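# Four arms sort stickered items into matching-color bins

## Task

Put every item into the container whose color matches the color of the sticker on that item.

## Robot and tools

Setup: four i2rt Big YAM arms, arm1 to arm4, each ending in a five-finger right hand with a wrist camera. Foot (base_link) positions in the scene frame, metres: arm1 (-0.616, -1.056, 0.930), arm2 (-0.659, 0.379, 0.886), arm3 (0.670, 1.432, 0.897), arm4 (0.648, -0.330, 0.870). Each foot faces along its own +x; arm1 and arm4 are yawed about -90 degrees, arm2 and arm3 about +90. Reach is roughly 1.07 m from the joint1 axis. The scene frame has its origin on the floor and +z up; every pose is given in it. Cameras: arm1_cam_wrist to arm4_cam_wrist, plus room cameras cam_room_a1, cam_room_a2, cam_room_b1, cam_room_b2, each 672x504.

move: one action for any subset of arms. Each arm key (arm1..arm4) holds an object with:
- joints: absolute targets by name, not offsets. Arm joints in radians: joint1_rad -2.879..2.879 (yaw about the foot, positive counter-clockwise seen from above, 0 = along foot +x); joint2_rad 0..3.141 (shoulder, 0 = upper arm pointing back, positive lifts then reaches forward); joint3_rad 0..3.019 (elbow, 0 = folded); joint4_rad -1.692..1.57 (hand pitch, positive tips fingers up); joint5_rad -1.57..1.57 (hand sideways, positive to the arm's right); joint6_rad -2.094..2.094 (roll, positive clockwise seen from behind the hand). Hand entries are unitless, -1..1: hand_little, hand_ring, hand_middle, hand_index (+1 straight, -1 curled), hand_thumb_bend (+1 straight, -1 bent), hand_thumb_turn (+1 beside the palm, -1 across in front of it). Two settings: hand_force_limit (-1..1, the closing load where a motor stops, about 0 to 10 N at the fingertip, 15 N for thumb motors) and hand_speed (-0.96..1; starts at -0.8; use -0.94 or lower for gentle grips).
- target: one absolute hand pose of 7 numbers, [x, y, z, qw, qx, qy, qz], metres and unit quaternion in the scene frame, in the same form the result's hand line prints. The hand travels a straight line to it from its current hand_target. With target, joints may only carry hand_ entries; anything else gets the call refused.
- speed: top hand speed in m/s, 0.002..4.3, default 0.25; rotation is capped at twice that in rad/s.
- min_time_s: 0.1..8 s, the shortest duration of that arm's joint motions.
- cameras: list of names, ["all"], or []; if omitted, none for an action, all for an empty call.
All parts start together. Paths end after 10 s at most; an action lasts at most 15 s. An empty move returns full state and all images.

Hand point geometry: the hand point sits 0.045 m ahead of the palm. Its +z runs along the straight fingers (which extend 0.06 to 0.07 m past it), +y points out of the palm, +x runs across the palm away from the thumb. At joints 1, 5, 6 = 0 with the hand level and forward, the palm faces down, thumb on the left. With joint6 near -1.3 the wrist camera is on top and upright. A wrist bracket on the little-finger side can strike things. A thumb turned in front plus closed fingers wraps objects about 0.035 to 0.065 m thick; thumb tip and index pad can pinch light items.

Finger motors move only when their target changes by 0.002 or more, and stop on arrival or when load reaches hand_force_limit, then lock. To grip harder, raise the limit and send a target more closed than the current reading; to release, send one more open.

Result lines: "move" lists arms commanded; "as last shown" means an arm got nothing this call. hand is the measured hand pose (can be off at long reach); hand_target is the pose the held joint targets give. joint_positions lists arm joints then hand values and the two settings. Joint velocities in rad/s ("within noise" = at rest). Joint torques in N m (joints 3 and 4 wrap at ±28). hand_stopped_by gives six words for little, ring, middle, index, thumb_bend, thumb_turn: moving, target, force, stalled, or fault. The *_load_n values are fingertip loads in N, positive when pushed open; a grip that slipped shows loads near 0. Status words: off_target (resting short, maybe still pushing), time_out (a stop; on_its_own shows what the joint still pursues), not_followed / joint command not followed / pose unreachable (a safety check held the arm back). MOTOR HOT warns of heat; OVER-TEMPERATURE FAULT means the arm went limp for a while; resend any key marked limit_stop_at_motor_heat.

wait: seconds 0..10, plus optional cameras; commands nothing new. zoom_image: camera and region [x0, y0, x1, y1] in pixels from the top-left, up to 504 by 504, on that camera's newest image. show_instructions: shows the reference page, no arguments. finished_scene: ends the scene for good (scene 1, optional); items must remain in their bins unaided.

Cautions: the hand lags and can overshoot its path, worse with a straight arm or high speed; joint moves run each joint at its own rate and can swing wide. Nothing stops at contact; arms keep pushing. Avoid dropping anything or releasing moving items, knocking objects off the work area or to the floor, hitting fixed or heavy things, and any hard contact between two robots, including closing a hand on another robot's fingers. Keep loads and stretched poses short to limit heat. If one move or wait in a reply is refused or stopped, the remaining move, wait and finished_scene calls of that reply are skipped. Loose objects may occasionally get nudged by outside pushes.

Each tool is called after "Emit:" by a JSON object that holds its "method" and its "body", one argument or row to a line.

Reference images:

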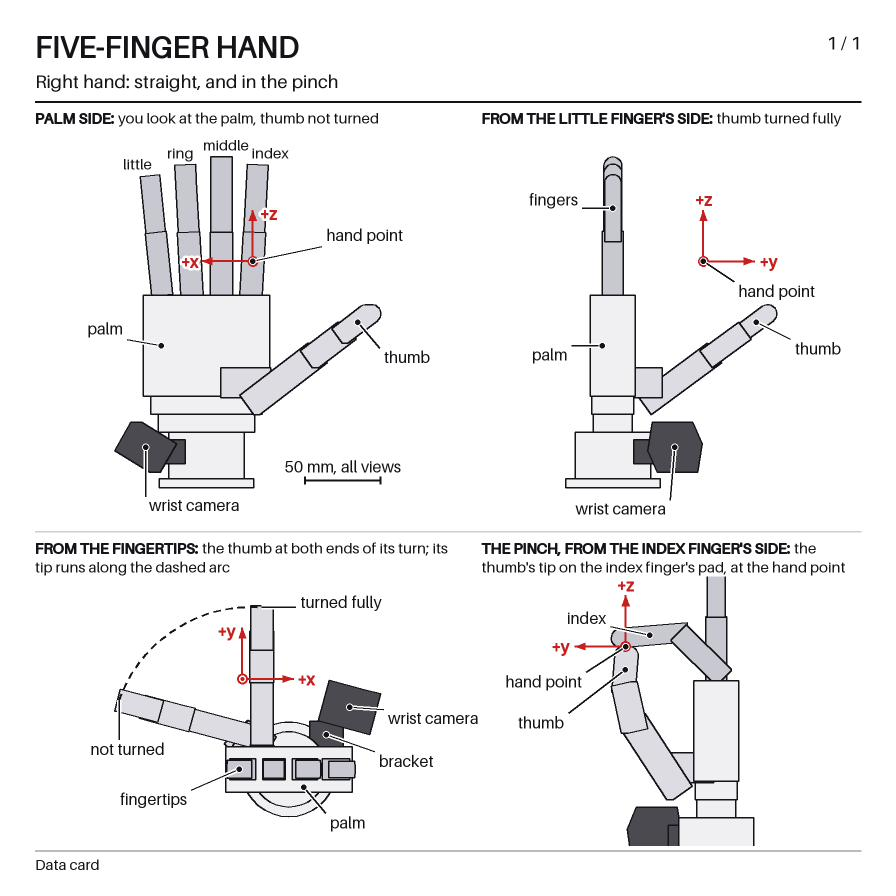

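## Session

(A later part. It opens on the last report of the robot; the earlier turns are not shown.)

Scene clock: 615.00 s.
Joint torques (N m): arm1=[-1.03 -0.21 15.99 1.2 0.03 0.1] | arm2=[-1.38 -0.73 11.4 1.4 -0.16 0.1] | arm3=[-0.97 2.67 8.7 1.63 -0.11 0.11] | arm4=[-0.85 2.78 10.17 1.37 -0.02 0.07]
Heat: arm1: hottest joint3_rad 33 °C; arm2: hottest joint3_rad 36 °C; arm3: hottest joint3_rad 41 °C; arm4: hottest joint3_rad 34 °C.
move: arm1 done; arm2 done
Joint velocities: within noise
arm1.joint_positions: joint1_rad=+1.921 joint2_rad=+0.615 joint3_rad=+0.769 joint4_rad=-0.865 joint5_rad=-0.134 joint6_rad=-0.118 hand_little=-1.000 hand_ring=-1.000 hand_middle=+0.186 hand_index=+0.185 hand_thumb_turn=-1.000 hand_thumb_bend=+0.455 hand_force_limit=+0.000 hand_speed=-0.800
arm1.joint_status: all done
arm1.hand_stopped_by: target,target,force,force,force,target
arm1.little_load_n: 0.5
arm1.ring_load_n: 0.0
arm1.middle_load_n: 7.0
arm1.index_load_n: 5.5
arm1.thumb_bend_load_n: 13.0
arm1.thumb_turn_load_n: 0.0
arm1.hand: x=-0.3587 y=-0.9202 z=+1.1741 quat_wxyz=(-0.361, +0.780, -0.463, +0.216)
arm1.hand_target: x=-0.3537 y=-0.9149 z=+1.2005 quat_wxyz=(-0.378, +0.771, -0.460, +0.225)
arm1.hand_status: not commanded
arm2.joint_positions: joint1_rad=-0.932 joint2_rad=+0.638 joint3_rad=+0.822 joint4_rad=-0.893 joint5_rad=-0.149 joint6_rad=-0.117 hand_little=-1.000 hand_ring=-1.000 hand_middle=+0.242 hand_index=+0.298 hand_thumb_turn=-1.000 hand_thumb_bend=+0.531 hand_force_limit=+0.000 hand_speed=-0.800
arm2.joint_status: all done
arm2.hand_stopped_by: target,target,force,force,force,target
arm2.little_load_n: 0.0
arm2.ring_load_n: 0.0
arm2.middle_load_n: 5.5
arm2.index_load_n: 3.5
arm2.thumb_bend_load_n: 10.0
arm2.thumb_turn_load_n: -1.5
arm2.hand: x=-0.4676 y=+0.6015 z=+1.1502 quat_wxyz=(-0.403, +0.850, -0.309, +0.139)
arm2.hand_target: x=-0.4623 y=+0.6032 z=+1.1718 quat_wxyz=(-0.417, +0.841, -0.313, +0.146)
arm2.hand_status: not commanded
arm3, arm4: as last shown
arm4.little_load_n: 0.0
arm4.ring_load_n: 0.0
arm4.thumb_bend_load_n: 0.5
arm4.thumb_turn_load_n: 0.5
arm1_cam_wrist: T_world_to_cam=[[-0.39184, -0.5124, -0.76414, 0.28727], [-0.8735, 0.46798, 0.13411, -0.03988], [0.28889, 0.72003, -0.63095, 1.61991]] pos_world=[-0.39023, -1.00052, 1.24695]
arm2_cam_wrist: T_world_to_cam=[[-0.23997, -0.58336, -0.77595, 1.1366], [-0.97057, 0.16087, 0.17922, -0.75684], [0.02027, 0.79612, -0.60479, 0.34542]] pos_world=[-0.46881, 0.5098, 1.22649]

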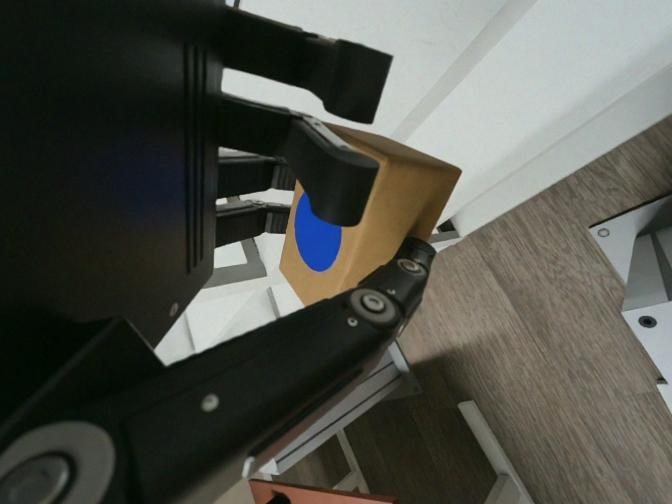

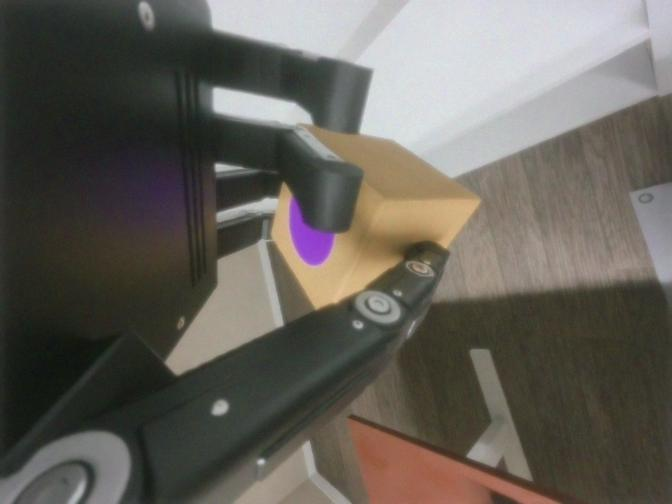

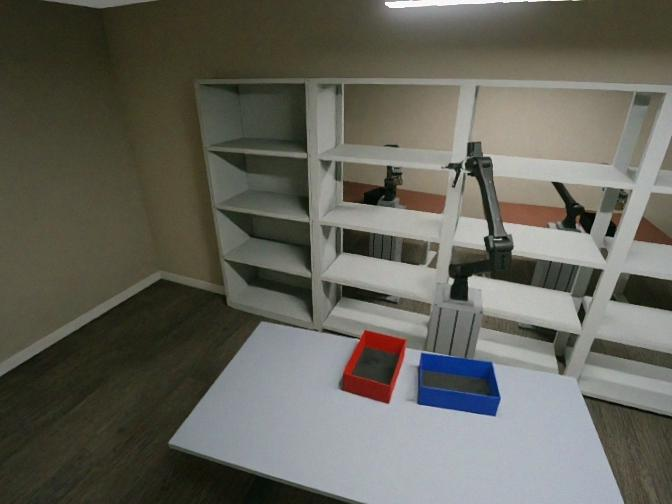

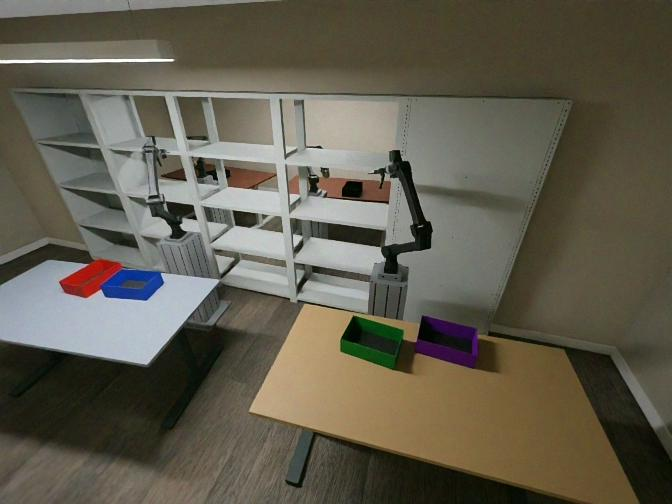

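Emit:
{"method": "move", "body": {
  "cameras": ["cam_room_b1", "cam_room_b2", "cam_room_a1", "cam_room_a2"]
}}

Emit:
{"method": "zoom_image", "body": {
  "camera": "cam_room_b2",
  "region": [200, 180, 370, 280]
}}

Emit:
{"method": "zoom_image", "body": {
  "camera": "cam_room_a2",
  "region": [270, 180, 400, 260]
}}

Emit:
{"method": "zoom_image", "body": {
  "camera": "cam_room_a1",
  "region": [300, 180, 470, 280]
}}

Emit:
{"method": "zoom_image", "body": {
  "camera": "cam_room_b1",
  "region": [230, 190, 370, 280]
}}

Scene clock: 631.13 s.
Joint torques (N m): arm1=[-1.08 -0.21 15.98 1.14 0.06 0.09] | arm2=[-1.14 -0.91 11.52 1.44 -0.19 0.12] | arm3=[-0.85 2.61 8.73 1.62 -0.11 0.11] | arm4=[-0.79 2.84 10.17 1.37 -0.02 0.07]
Heat: arm1: hottest joint3_rad 35 °C; arm2: hottest joint3_rad 39 °C; arm3: hottest joint3_rad 41 °C; arm4: hottest joint3_rad 34 °C.
Joint velocities: within noise
arm1.joint_positions: joint1_rad=+1.921 joint2_rad=+0.615 joint3_rad=+0.769 joint4_rad=-0.865 joint5_rad=-0.134 joint6_rad=-0.118 hand_little=-1.000 hand_ring=-1.000 hand_middle=+0.186 hand_index=+0.185 hand_thumb_turn=-1.000 hand_thumb_bend=+0.455 hand_force_limit=+0.000 hand_speed=-0.800
arm1.joint_status: all done
arm1.hand_stopped_by: target,target,force,force,force,target
arm1.little_load_n: 0.0
arm1.ring_load_n: 0.0
arm1.middle_load_n: 7.0
arm1.index_load_n: 5.5
arm1.thumb_bend_load_n: 12.5
arm1.thumb_turn_load_n: 0.0
arm1.hand: x=-0.3587 y=-0.9202 z=+1.1741 quat_wxyz=(-0.361, +0.780, -0.463, +0.216) (m; scene frame)
arm1.hand_target: x=-0.3537 y=-0.9149 z=+1.2005 quat_wxyz=(-0.378, +0.771, -0.460, +0.225) (m; scene frame)
arm1.hand_status: not commanded
arm2.joint_positions: joint1_rad=-0.932 joint2_rad=+0.638 joint3_rad=+0.822 joint4_rad=-0.893 joint5_rad=-0.149 joint6_rad=-0.117 hand_little=-1.000 hand_ring=-1.000 hand_middle=+0.242 hand_index=+0.298 hand_thumb_turn=-1.000 hand_thumb_bend=+0.531 hand_force_limit=+0.000 hand_speed=-0.800
arm2.joint_status: all done
arm2.hand_stopped_by: target,target,force,force,force,target
arm2.little_load_n: 0.0
arm2.ring_load_n: 0.0
arm2.middle_load_n: 5.0
arm2.index_load_n: 3.5
arm2.thumb_bend_load_n: 10.5
arm2.thumb_turn_load_n: -1.5
arm2.hand: x=-0.4676 y=+0.6015 z=+1.1502 quat_wxyz=(-0.403, +0.850, -0.309, +0.139) (m; scene frame)
arm2.hand_target: x=-0.4623 y=+0.6032 z=+1.1718 quat_wxyz=(-0.417, +0.841, -0.313, +0.146) (m; scene frame)
arm2.hand_status: not commanded
arm3.joint_positions: joint1_rad=+2.193 joint2_rad=+0.630 joint3_rad=+1.465 joint4_rad=-1.212 joint5_rad=+0.002 joint6_rad=-0.008 hand_little=+1.000 hand_ring=+1.000 hand_middle=+1.000 hand_index=+1.000 hand_thumb_turn=-1.000 hand_thumb_bend=+1.000 hand_force_limit=+0.000 hand_speed=+0.300
arm3.joint_status: not commanded
arm3.hand_stopped_by: target,target,target,target,target,target
arm3.little_load_n: 0.0
arm3.ring_load_n: 0.0
arm3.middle_load_n: 0.0
arm3.index_load_n: 0.0
arm3.thumb_bend_load_n: 0.0
arm3.thumb_turn_load_n: 0.0
arm3.hand: x=+0.5096 y=+1.2596 z=+1.4358 quat_wxyz=(-0.247, +0.349, +0.746, -0.510) (m; scene frame)
arm3.hand_target: x=+0.5128 y=+1.2590 z=+1.4443 quat_wxyz=(-0.246, +0.346, +0.741, -0.520) (m; scene frame)
arm3.hand_status: not commanded
arm4.joint_positions: joint1_rad=-1.095 joint2_rad=+0.601 joint3_rad=+1.500 joint4_rad=-1.150 joint5_rad=+0.002 joint6_rad=-0.011 hand_little=+1.000 hand_ring=+1.000 hand_middle=+1.000 hand_index=+1.000 hand_thumb_turn=-1.000 hand_thumb_bend=+1.000 hand_force_limit=+0.000 hand_speed=+0.300
arm4.joint_status: not commanded
arm4.hand_stopped_by: target,target,target,target,target,target
arm4.little_load_n: 0.0
arm4.ring_load_n: 0.0
arm4.middle_load_n: 0.0
arm4.index_load_n: 0.0
arm4.thumb_bend_load_n: 0.0
arm4.thumb_turn_load_n: 0.0
arm4.hand: x=+0.4759 y=-0.4809 z=+1.4456 quat_wxyz=(+0.308, -0.376, -0.692, +0.534) (m; scene frame)
arm4.hand_target: x=+0.4782 y=-0.4794 z=+1.4543 quat_wxyz=(+0.310, -0.378, -0.684, +0.542) (m; scene frame)
arm4.hand_status: not commanded
pictures: cam_room_a1, cam_room_a2, cam_room_b1, cam_room_b2

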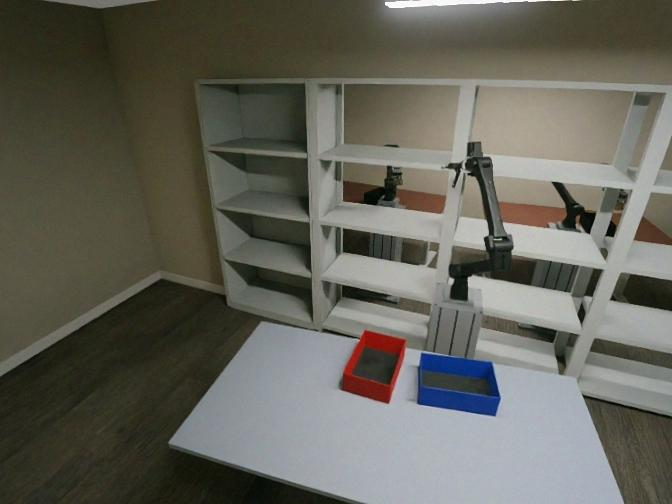

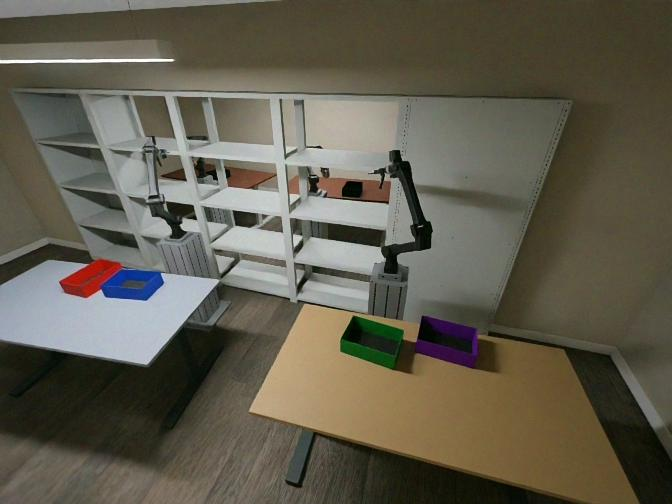

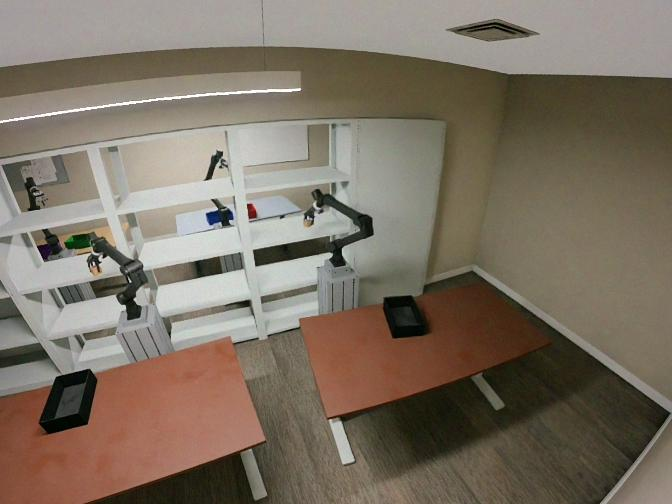

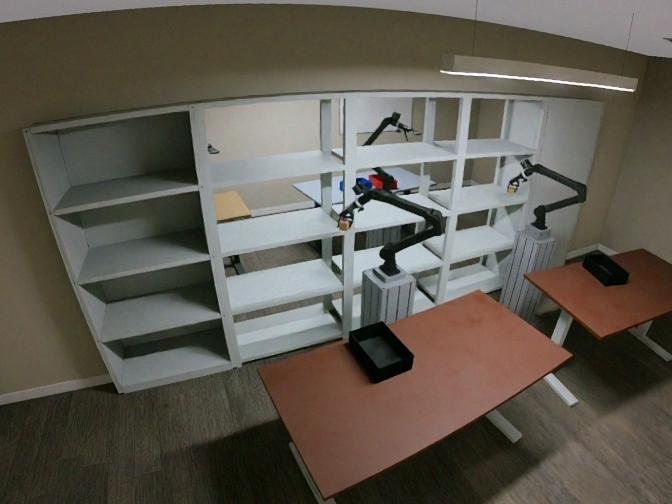

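Scaled by 2.965.

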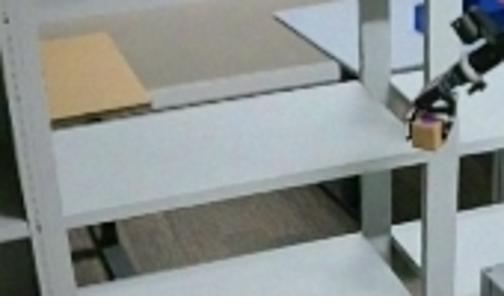

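Scaled by 3.877.

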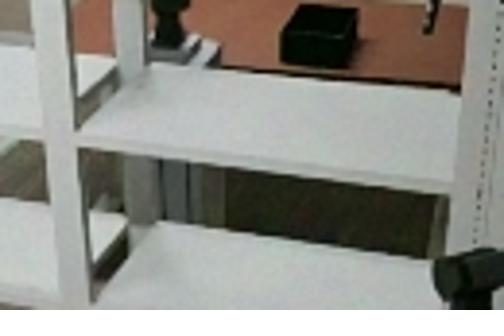

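Scaled by 2.965.

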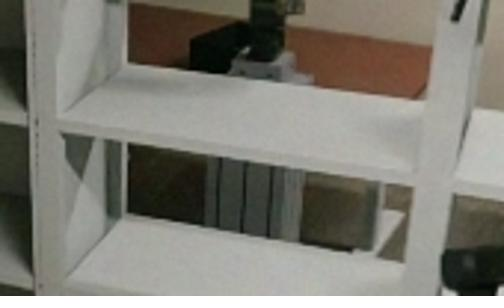

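Scaled by 3.600.

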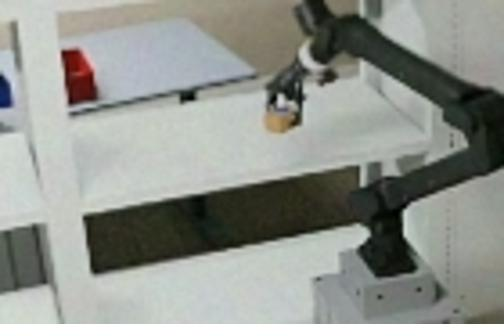

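Emit:
{"method": "move", "body": {
  "arm1": {"target": [-0.15, -0.872, 1.11, 0.4032, -0.7664, 0.4425, -0.2328], "speed": 0.2},
  "arm2": {"target": [-0.16, 0.81, 1.12, 0.4184, -0.7955, 0.3879, -0.2041], "speed": 0.25},
  "cameras": ["arm1_cam_wrist", "arm2_cam_wrist", "cam_room_b1", "cam_room_b2", "cam_room_a1"]
}}

Scene clock: 661.07 s.
Joint torques (N m): arm1=[-2.37 -7.36 15.27 1.96 -0.12 -0.16] | arm2=[-1.73 -14.8 11.93 2.51 0.23 0.15] | arm3=[-0.91 2.67 8.75 1.62 -0.11 0.11] | arm4=[-0.85 2.78 10.17 1.37 -0.02 0.08]
Heat: arm1: hottest joint3_rad 38 °C; arm2: hottest joint3_rad 42 °C; arm3: hottest joint3_rad 41 °C; arm4: hottest joint3_rad 34 °C.
move: arm1 off_target; arm2 off_target
Joint velocities: within noise
arm1.joint_positions: joint1_rad=+1.866 joint2_rad=+1.235 joint3_rad=+0.844 joint4_rad=-0.297 joint5_rad=-0.220 joint6_rad=-0.144 hand_little=-1.000 hand_ring=-1.000 hand_middle=+0.186 hand_index=+0.185 hand_thumb_turn=-1.000 hand_thumb_bend=+0.455 hand_force_limit=+0.000 hand_speed=-0.800
arm1.joint_status: not commanded
arm1.hand_stopped_by: target,target,force,force,force,target
arm1.little_load_n: 0.0
arm1.ring_load_n: 0.0
arm1.middle_load_n: 7.0
arm1.index_load_n: 6.0
arm1.thumb_bend_load_n: 12.5
arm1.thumb_turn_load_n: 0.0
arm1.hand: x=-0.1756 y=-0.8718 z=+1.0821 quat_wxyz=(-0.384, +0.776, -0.454, +0.208)
arm1.hand_target: x=-0.1519 y=-0.8728 z=+1.1107 quat_wxyz=(-0.403, +0.766, -0.443, +0.233)
arm1.hand_status: off_target (0.038 m and 4.0 deg from the pose sent, 0.224 m and 5.9 deg at the start)
arm2.joint_positions: joint1_rad=-0.938 joint2_rad=+1.600 joint3_rad=+1.347 joint4_rad=-0.429 joint5_rad=+0.008 joint6_rad=-0.013 hand_little=-1.000 hand_ring=-1.000 hand_middle=+0.242 hand_index=+0.298 hand_thumb_turn=-1.000 hand_thumb_bend=+0.531 hand_force_limit=+0.000 hand_speed=-0.800
arm2.joint_status: not commanded
arm2.hand_stopped_by: target,target,force,force,force,target
arm2.little_load_n: 0.0
arm2.ring_load_n: 0.0
arm2.middle_load_n: 5.5
arm2.index_load_n: 3.5
arm2.thumb_bend_load_n: 10.5
arm2.thumb_turn_load_n: -1.5
arm2.hand: x=-0.1806 y=+0.8034 z=+1.0865 quat_wxyz=(-0.391, +0.815, -0.384, +0.189)
arm2.hand_target: x=-0.1616 y=+0.8086 z=+1.1205 quat_wxyz=(-0.419, +0.796, -0.388, +0.204)
arm2.hand_status: off_target (0.040 m and 4.3 deg from the pose sent, 0.373 m and 13.4 deg at the start)
arm3, arm4: as last shown
arm4.ring_load_n: -0.5
pictures: arm1_cam_wrist, arm2_cam_wrist, cam_room_a1, cam_room_b1, cam_room_b2
arm1_cam_wrist: T_world_to_cam=[[-0.36596, -0.48993, -0.79123, 0.3669], [-0.88814, 0.43783, 0.13968, 0.07483], [0.27799, 0.75384, -0.59535, 1.4632]] pos_world=[-0.20601, -0.95602, 1.15097]
arm2_cam_wrist: T_world_to_cam=[[-0.32787, -0.53121, -0.78123, 1.22177], [-0.92578, 0.34543, 0.15366, -0.61184], [0.18823, 0.77363, -0.60503, 0.189]] pos_world=[-0.20142, 0.71414, 1.16285]

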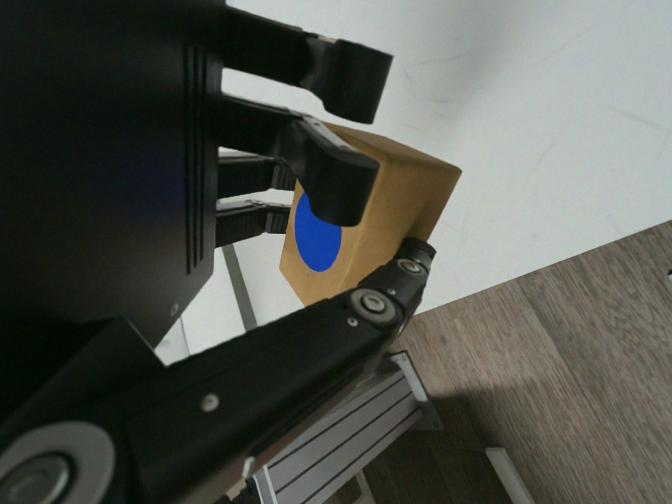

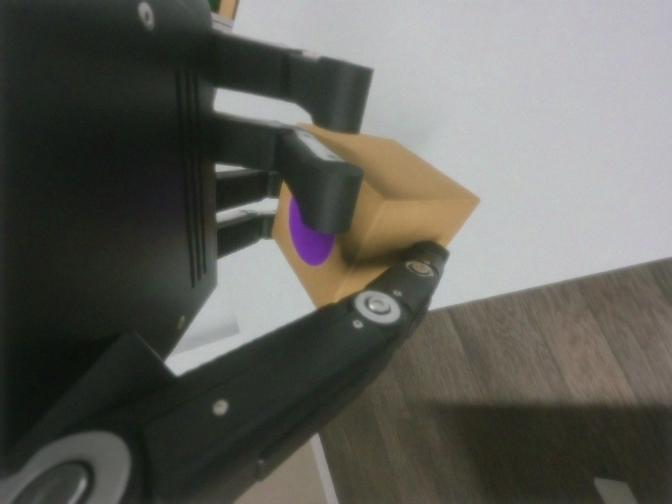

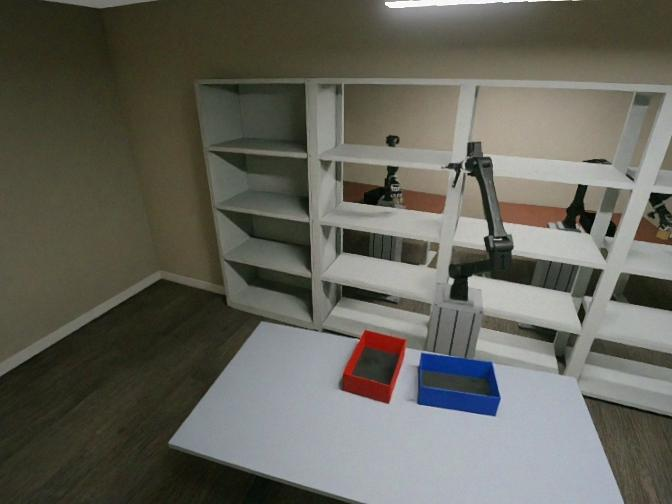

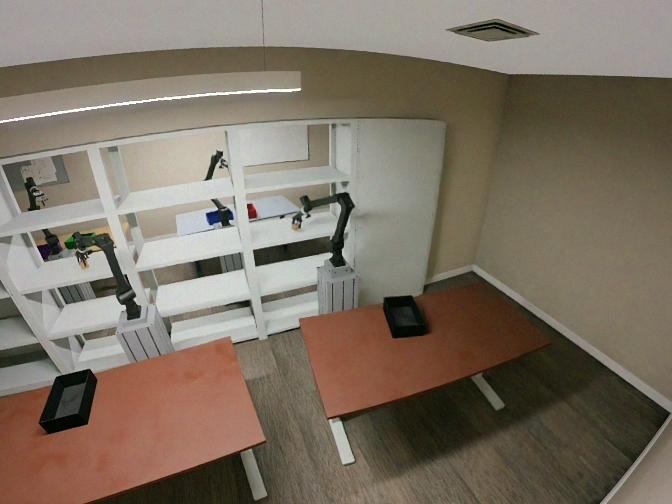

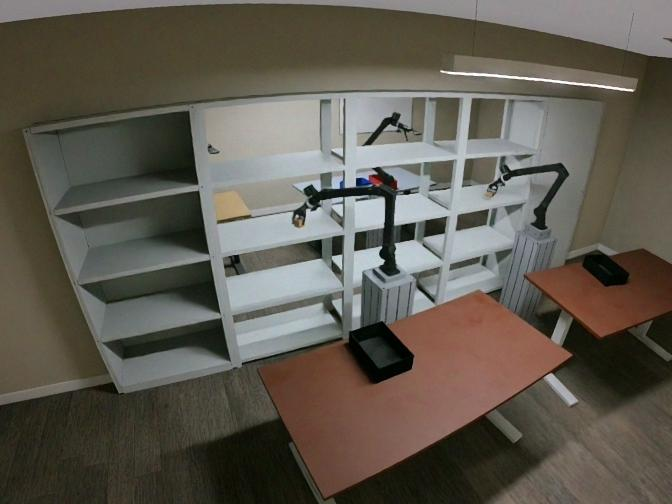

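Emit:
{"method": "move", "body": {
  "arm1": {"target": [0.043, -0.830, 1.062, 0.4165, -0.7592, 0.4383, -0.2405], "speed": 0.2},
  "arm2": {"target": [0.018, 0.936, 1.072, 0.4323, -0.7880, 0.3843, -0.2108], "speed": 0.2},
  "cameras": ["arm1_cam_wrist", "arm2_cam_wrist", "cam_room_b1", "cam_room_b2", "cam_room_a2", "cam_room_a1"]
}}

Scene clock: 684.10 s.
Joint torques (N m): arm1=[-3.08 -15.91 14.89 1.81 -0.14 -0.15] | arm2=[-1.49 -23.82 12.12 1.52 -0.14 -0.03] | arm3=[-0.91 2.67 8.72 1.65 -0.11 0.11] | arm4=[-0.85 2.78 10.18 1.39 -0.01 0.08]
Heat: arm1: hottest joint3_rad 40 °C; arm2: hottest joint3_rad 43 °C; arm3: hottest joint3_rad 41 °C; arm4: hottest joint3_rad 34 °C.
move: arm1 off_target; arm2 off_target
Joint velocities: within noise
arm1.joint_positions: joint1_rad=+1.852 joint2_rad=+1.771 joint3_rad=+1.296 joint4_rad=-0.169 joint5_rad=-0.239 joint6_rad=-0.147 hand_little=-1.000 hand_ring=-1.000 hand_middle=+0.186 hand_index=+0.185 hand_thumb_turn=-1.000 hand_thumb_bend=+0.455 hand_force_limit=+0.000 hand_speed=-0.800
arm1.joint_status: not commanded
arm1.hand_stopped_by: target,target,force,force,force,target
arm1.little_load_n: 0.5
arm1.ring_load_n: 0.0
arm1.middle_load_n: 6.5
arm1.index_load_n: 6.0
arm1.thumb_bend_load_n: 12.5
arm1.thumb_turn_load_n: 0.0
arm1.hand: x=+0.0176 y=-0.8264 z=+1.0391 quat_wxyz=(-0.401, +0.768, -0.448, +0.219)
arm1.hand_target: x=+0.0413 y=-0.8307 z=+1.0627 quat_wxyz=(-0.416, +0.759, -0.438, +0.241)
arm1.hand_status: off_target (0.034 m and 3.4 deg from the pose sent, 0.224 m and 5.9 deg at the start)
arm2.joint_positions: joint1_rad=-0.952 joint2_rad=+2.214 joint3_rad=+2.111 joint4_rad=-0.520 joint5_rad=+0.002 joint6_rad=-0.012 hand_little=-1.000 hand_ring=-1.000 hand_middle=+0.242 hand_index=+0.298 hand_thumb_turn=-1.000 hand_thumb_bend=+0.531 hand_force_limit=+0.000 hand_speed=-0.800
arm2.joint_status: not commanded
arm2.hand_stopped_by: target,target,force,force,force,target
arm2.little_load_n: 0.0
arm2.ring_load_n: 0.0
arm2.middle_load_n: 5.0
arm2.index_load_n: 3.5
arm2.thumb_bend_load_n: 10.0
arm2.thumb_turn_load_n: -1.5
arm2.hand: x=+0.0011 y=+0.9380 z=+1.0411 quat_wxyz=(-0.414, +0.801, -0.383, +0.201)
arm2.hand_target: x=+0.0166 y=+0.9350 z=+1.0719 quat_wxyz=(-0.433, +0.788, -0.384, +0.211)
arm2.hand_status: off_target (0.035 m and 2.8 deg from the pose sent, 0.239 m and 6.2 deg at the start)
arm3, arm4: as last shown
arm4.ring_load_n: 0.0
arm4.middle_load_n: -0.5
pictures: arm1_cam_wrist, arm2_cam_wrist, cam_room_a1, cam_room_a2, cam_room_b1, cam_room_b2
arm1_cam_wrist: T_world_to_cam=[[-0.33222, -0.47406, -0.81541, 0.46357], [-0.89398, 0.43389, 0.11197, 0.25818], [0.30072, 0.76616, -0.56795, 1.33095]] pos_world=[-0.01543, -0.91198, 1.10501]
arm2_cam_wrist: T_world_to_cam=[[-0.29823, -0.49602, -0.81549, 1.32002], [-0.92847, 0.34889, 0.12734, -0.45898], [0.22136, 0.79514, -0.56459, -0.03908]] pos_world=[-0.02384, 0.84596, 1.11285]

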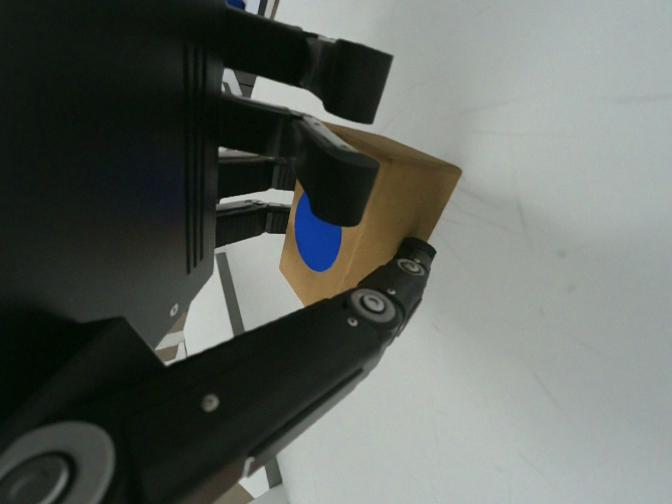

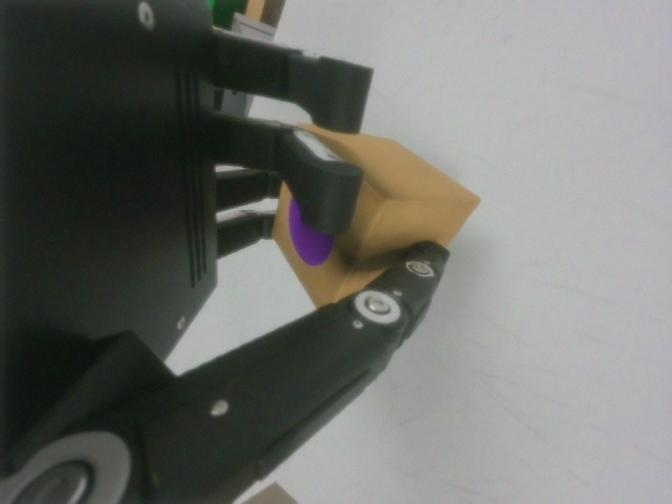

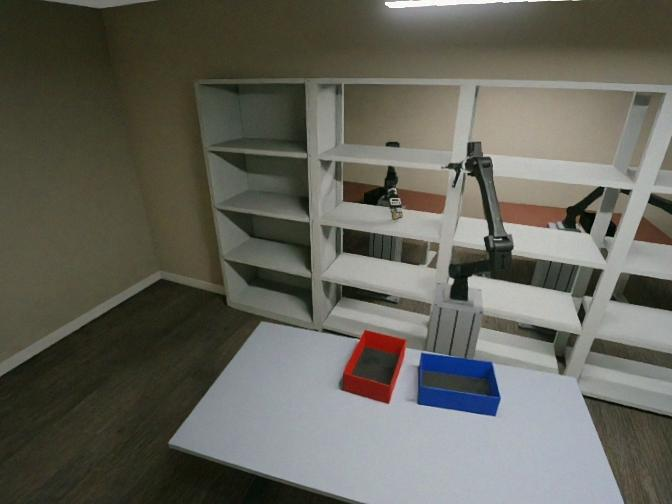

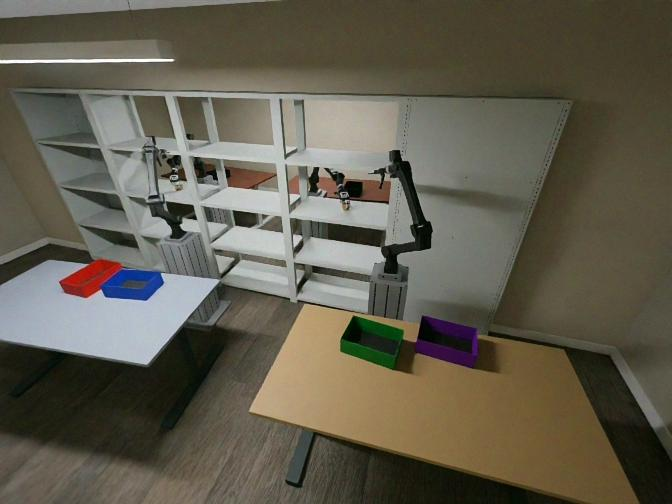

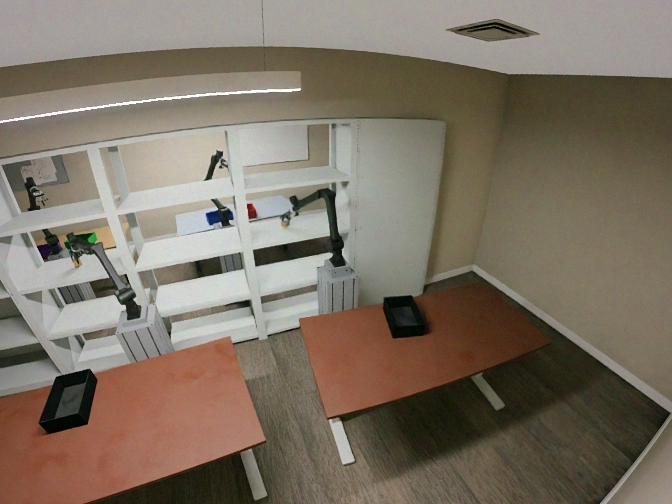

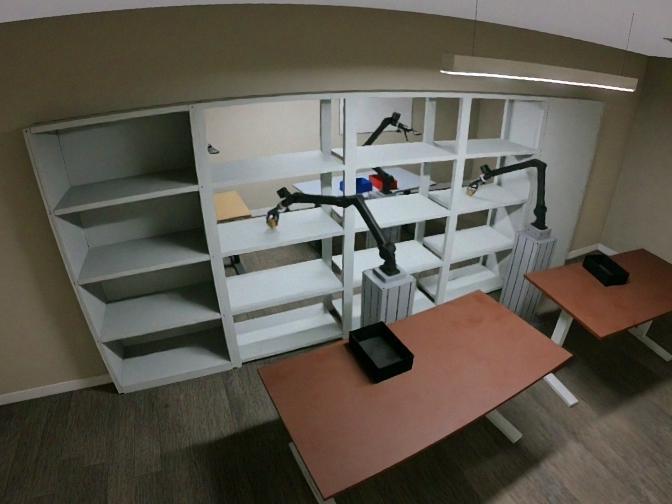

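Emit:
{"method": "move", "body": {
  "arm1": {"target": [0.043, -0.831, 1.030, 0.4165, -0.7592, 0.4383, -0.2405], "speed": 0.15},
  "arm2": {"target": [0.018, 0.933, 1.037, 0.4323, -0.7880, 0.3843, -0.2108], "speed": 0.15},
  "cameras": ["arm1_cam_wrist", "arm2_cam_wrist", "cam_room_b1", "cam_room_b2", "cam_room_a2", "cam_room_a1"]
}}

Emit:
{"method": "zoom_image", "body": {
  "camera": "cam_room_a2",
  "region": [310, 160, 390, 230]
}}

Emit:
{"method": "zoom_image", "body": {
  "camera": "cam_room_a1",
  "region": [360, 180, 440, 250]
}}

Emit:
{"method": "zoom_image", "body": {
  "camera": "cam_room_b2",
  "region": [230, 180, 320, 260]
}}

Scene clock: 692.83 s.
Joint torques (N m): arm1=[-2.84 -16.32 11.47 1.95 -0.12 -0.19] | arm2=[-1.14 -23.12 8.87 2.85 -0.13 -0.02] | arm3=[-0.97 2.67 8.75 1.63 -0.11 0.1] | arm4=[-0.85 2.78 10.17 1.4 -0.02 0.08]
Heat: arm1: hottest joint3_rad 40 °C; arm2: hottest joint3_rad 46 °C; arm3: hottest joint3_rad 41 °C; arm4: hottest joint3_rad 34 °C.
move: arm1 off_target; arm2 off_target
Joint velocities: within noise
arm1.joint_positions: joint1_rad=+1.852 joint2_rad=+1.810 joint3_rad=+1.296 joint4_rad=-0.099 joint5_rad=-0.240 joint6_rad=-0.147 hand_little=-1.000 hand_ring=-1.000 hand_middle=+0.186 hand_index=+0.185 hand_thumb_turn=-1.000 hand_thumb_bend=+0.455 hand_force_limit=+0.000 hand_speed=-0.800
arm1.joint_status: not commanded
arm1.hand_stopped_by: target,target,force,force,force,target
arm1.little_load_n: 0.0
arm1.ring_load_n: 0.0
arm1.middle_load_n: 7.0
arm1.index_load_n: 5.5
arm1.thumb_bend_load_n: 12.5
arm1.thumb_turn_load_n: 0.0
arm1.hand: x=+0.0301 y=-0.8229 z=+1.0251 quat_wxyz=(-0.411, +0.764, -0.442, +0.228)
arm1.hand_target: x=+0.0426 y=-0.8311 z=+1.0302 quat_wxyz=(-0.416, +0.759, -0.438, +0.241)
arm1.hand_status: off_target (0.016 m and 1.7 deg from the pose sent, 0.027 m and 3.4 deg at the start)
arm2.joint_positions: joint1_rad=-0.956 joint2_rad=+2.217 joint3_rad=+2.080 joint4_rad=-0.467 joint5_rad=-0.001 joint6_rad=-0.012 hand_little=-1.000 hand_ring=-1.000 hand_middle=+0.242 hand_index=+0.298 hand_thumb_turn=-1.000 hand_thumb_bend=+0.531 hand_force_limit=+0.000 hand_speed=-0.800
arm2.joint_status: not commanded
arm2.hand_stopped_by: target,target,force,force,force,target
arm2.little_load_n: 0.5
arm2.ring_load_n: 0.0
arm2.middle_load_n: 5.5
arm2.index_load_n: 3.5
arm2.thumb_bend_load_n: 10.5
arm2.thumb_turn_load_n: -1.5
arm2.hand: x=+0.0053 y=+0.9379 z=+1.0313 quat_wxyz=(-0.422, +0.796, -0.382, +0.204)
arm2.hand_target: x=+0.0177 y=+0.9327 z=+1.0370 quat_wxyz=(-0.432, +0.788, -0.384, +0.211)
arm2.hand_status: off_target (0.015 m and 1.7 deg from the pose sent, 0.018 m and 2.8 deg at the start)
arm3, arm4: as last shown
pictures: arm1_cam_wrist, arm2_cam_wrist, cam_room_a1, cam_room_a2, cam_room_b1, cam_room_b2
arm1_cam_wrist: T_world_to_cam=[[-0.30754, -0.46757, -0.82873, 0.47628], [-0.89743, 0.43201, 0.0893, 0.29125], [0.31627, 0.7712, -0.55247, 1.30438]] pos_world=[-0.00468, -0.90907, 1.08933]
arm2_cam_wrist: T_world_to_cam=[[-0.2873, -0.48453, -0.82625, 1.31346], [-0.92971, 0.3486, 0.11885, -0.44476], [0.23045, 0.80231, -0.55063, -0.06664]] pos_world=[-0.02077, 0.84493, 1.10141]

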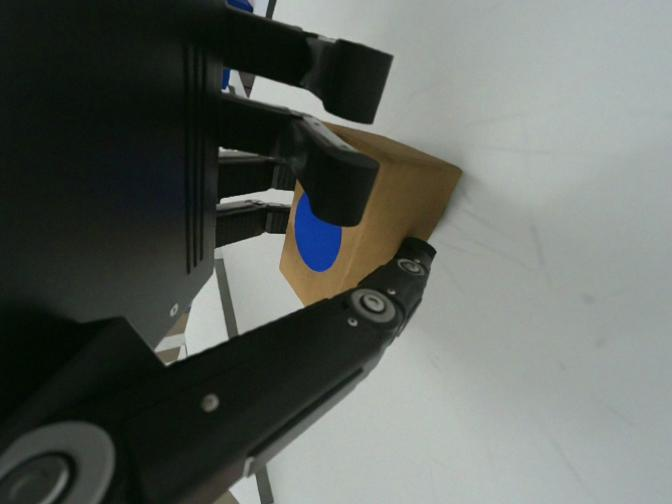

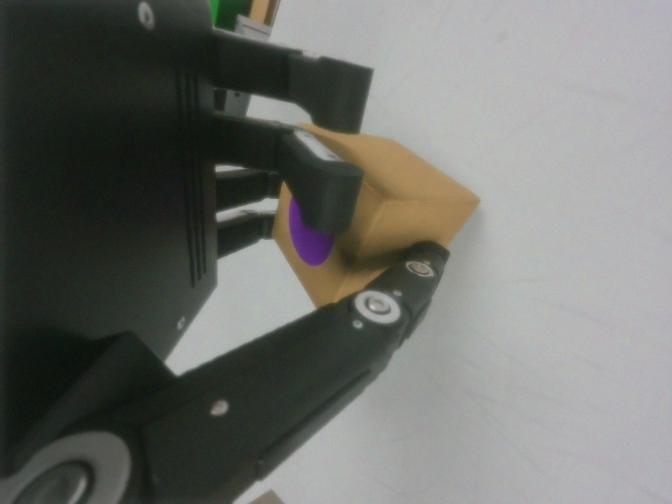

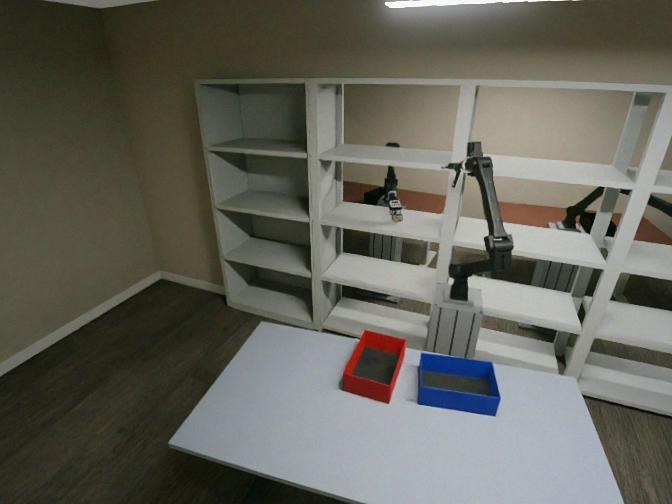

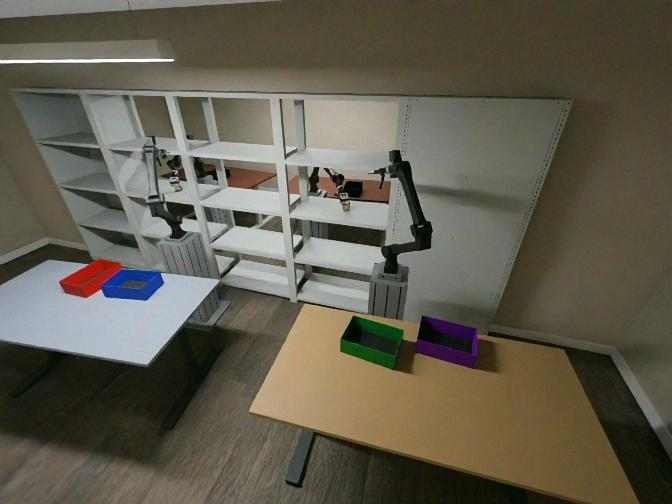

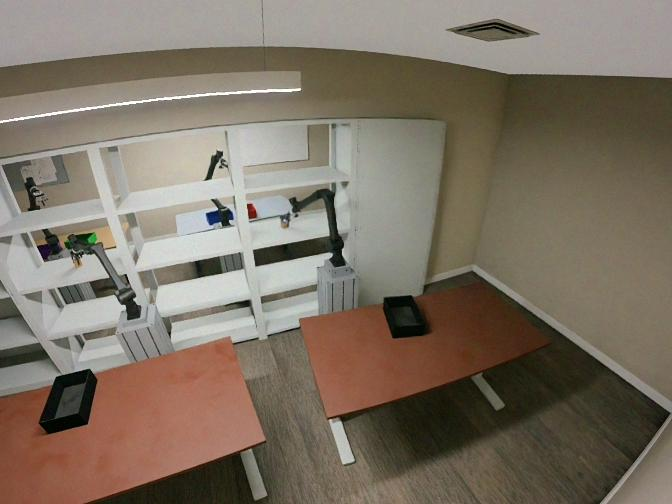

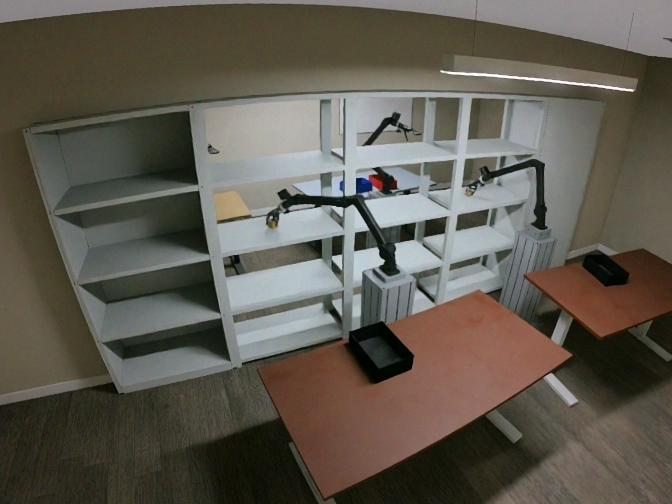

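Scaled by 6.300.

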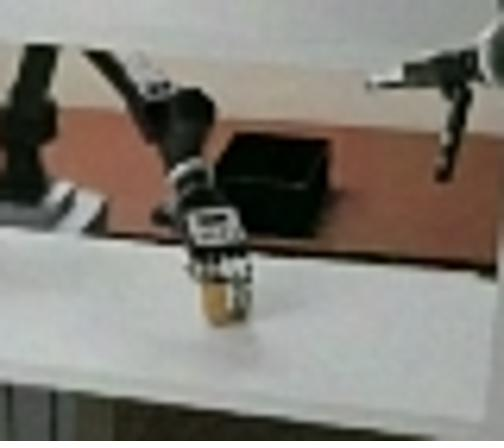

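Scaled by 6.300.

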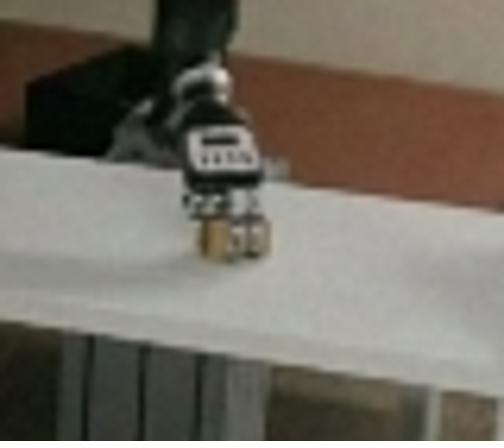

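Scaled by 5.600.

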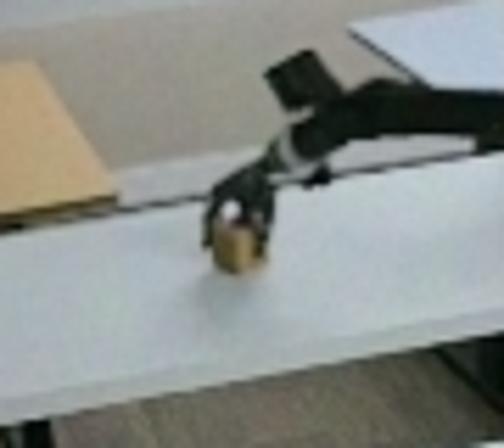

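Emit:
{"method": "move", "body": {
  "arm1": {"joints": {"hand_thumb_bend": 1.0, "hand_speed": -0.6}},
  "arm2": {"joints": {"hand_thumb_bend": 1.0, "hand_speed": -0.6}},
  "cameras": ["arm1_cam_wrist", "arm2_cam_wrist"]
}}

Scene clock: 728.20 s.
Joint torques (N m): arm1=[-2.9 -16.21 11.49 1.96 -0.2 -0.16] | arm2=[-1.14 -23.88 8.88 2.59 -0.1 0.03] | arm3=[-0.91 2.67 8.72 1.63 -0.11 0.11] | arm4=[-0.79 2.73 10.18 1.39 -0.02 0.07]
Heat: arm1: hottest joint3_rad 38 °C; arm2: hottest joint3_rad 41 °C; arm3: hottest joint3_rad 41 °C; arm4: hottest joint3_rad 34 °C.
move: arm1 done; arm2 done
Joint velocities: within noise
arm1.joint_positions: joint1_rad=+1.852 joint2_rad=+1.810 joint3_rad=+1.296 joint4_rad=-0.097 joint5_rad=-0.241 joint6_rad=-0.147 hand_little=-1.000 hand_ring=-1.000 hand_middle=+0.185 hand_index=+0.184 hand_thumb_turn=-1.000 hand_thumb_bend=+1.000 hand_force_limit=+0.000 hand_speed=-0.600
arm1.joint_status: all done
arm1.hand_stopped_by: target,target,force,force,target,target
arm1.little_load_n: 0.0
arm1.ring_load_n: 0.0
arm1.middle_load_n: 0.0
arm1.index_load_n: 0.0
arm1.thumb_bend_load_n: 0.0
arm1.thumb_turn_load_n: 0.0
arm1.hand: x=+0.0305 y=-0.8227 z=+1.0255 quat_wxyz=(-0.412, +0.763, -0.442, +0.228)
arm1.hand_target: x=+0.0426 y=-0.8311 z=+1.0302 quat_wxyz=(-0.416, +0.759, -0.438, +0.241)
arm1.hand_status: not commanded
arm2.joint_positions: joint1_rad=-0.956 joint2_rad=+2.217 joint3_rad=+2.080 joint4_rad=-0.464 joint5_rad=-0.001 joint6_rad=-0.012 hand_little=-1.000 hand_ring=-1.000 hand_middle=+0.242 hand_index=+0.298 hand_thumb_turn=-1.000 hand_thumb_bend=+1.000 hand_force_limit=+0.000 hand_speed=-0.600
arm2.joint_status: all done
arm2.hand_stopped_by: target,target,force,force,target,target
arm2.little_load_n: 0.0
arm2.ring_load_n: 0.0
arm2.middle_load_n: 0.0
arm2.index_load_n: 0.0
arm2.thumb_bend_load_n: 0.0
arm2.thumb_turn_load_n: 0.0
arm2.hand: x=+0.0058 y=+0.9383 z=+1.0319 quat_wxyz=(-0.423, +0.796, -0.382, +0.205)
arm2.hand_target: x=+0.0177 y=+0.9326 z=+1.0370 quat_wxyz=(-0.432, +0.788, -0.384, +0.211)
arm2.hand_status: not commanded
arm3, arm4: as last shown
arm4.middle_load_n: 0.0
arm1_cam_wrist: T_world_to_cam=[[-0.30588, -0.4671, -0.82961, 0.47795], [-0.89773, 0.43169, 0.08794, 0.29256], [0.31706, 0.77166, -0.55137, 1.30357]] pos_world=[-0.00448, -0.90897, 1.08954]
arm2_cam_wrist: T_world_to_cam=[[-0.28505, -0.48284, -0.82802, 1.31461], [-0.93003, 0.34836, 0.11703, -0.44233], [0.23194, 0.80344, -0.54835, -0.07018]] pos_world=[-0.02038, 0.84522, 1.1018]

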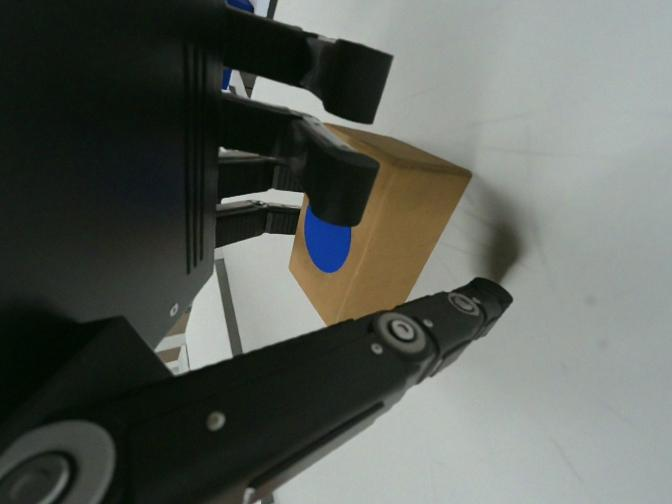

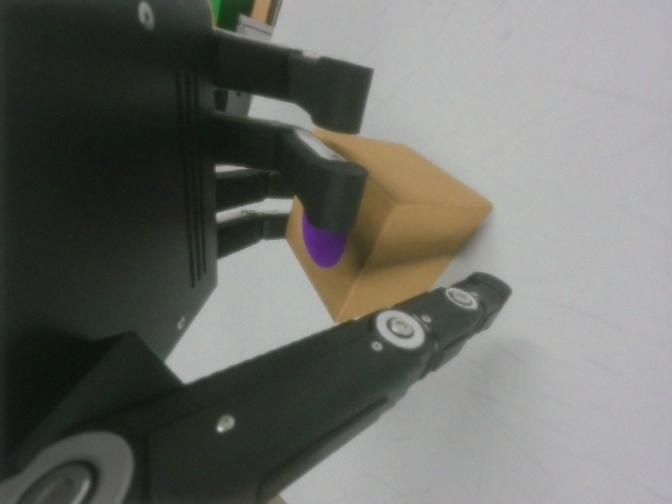

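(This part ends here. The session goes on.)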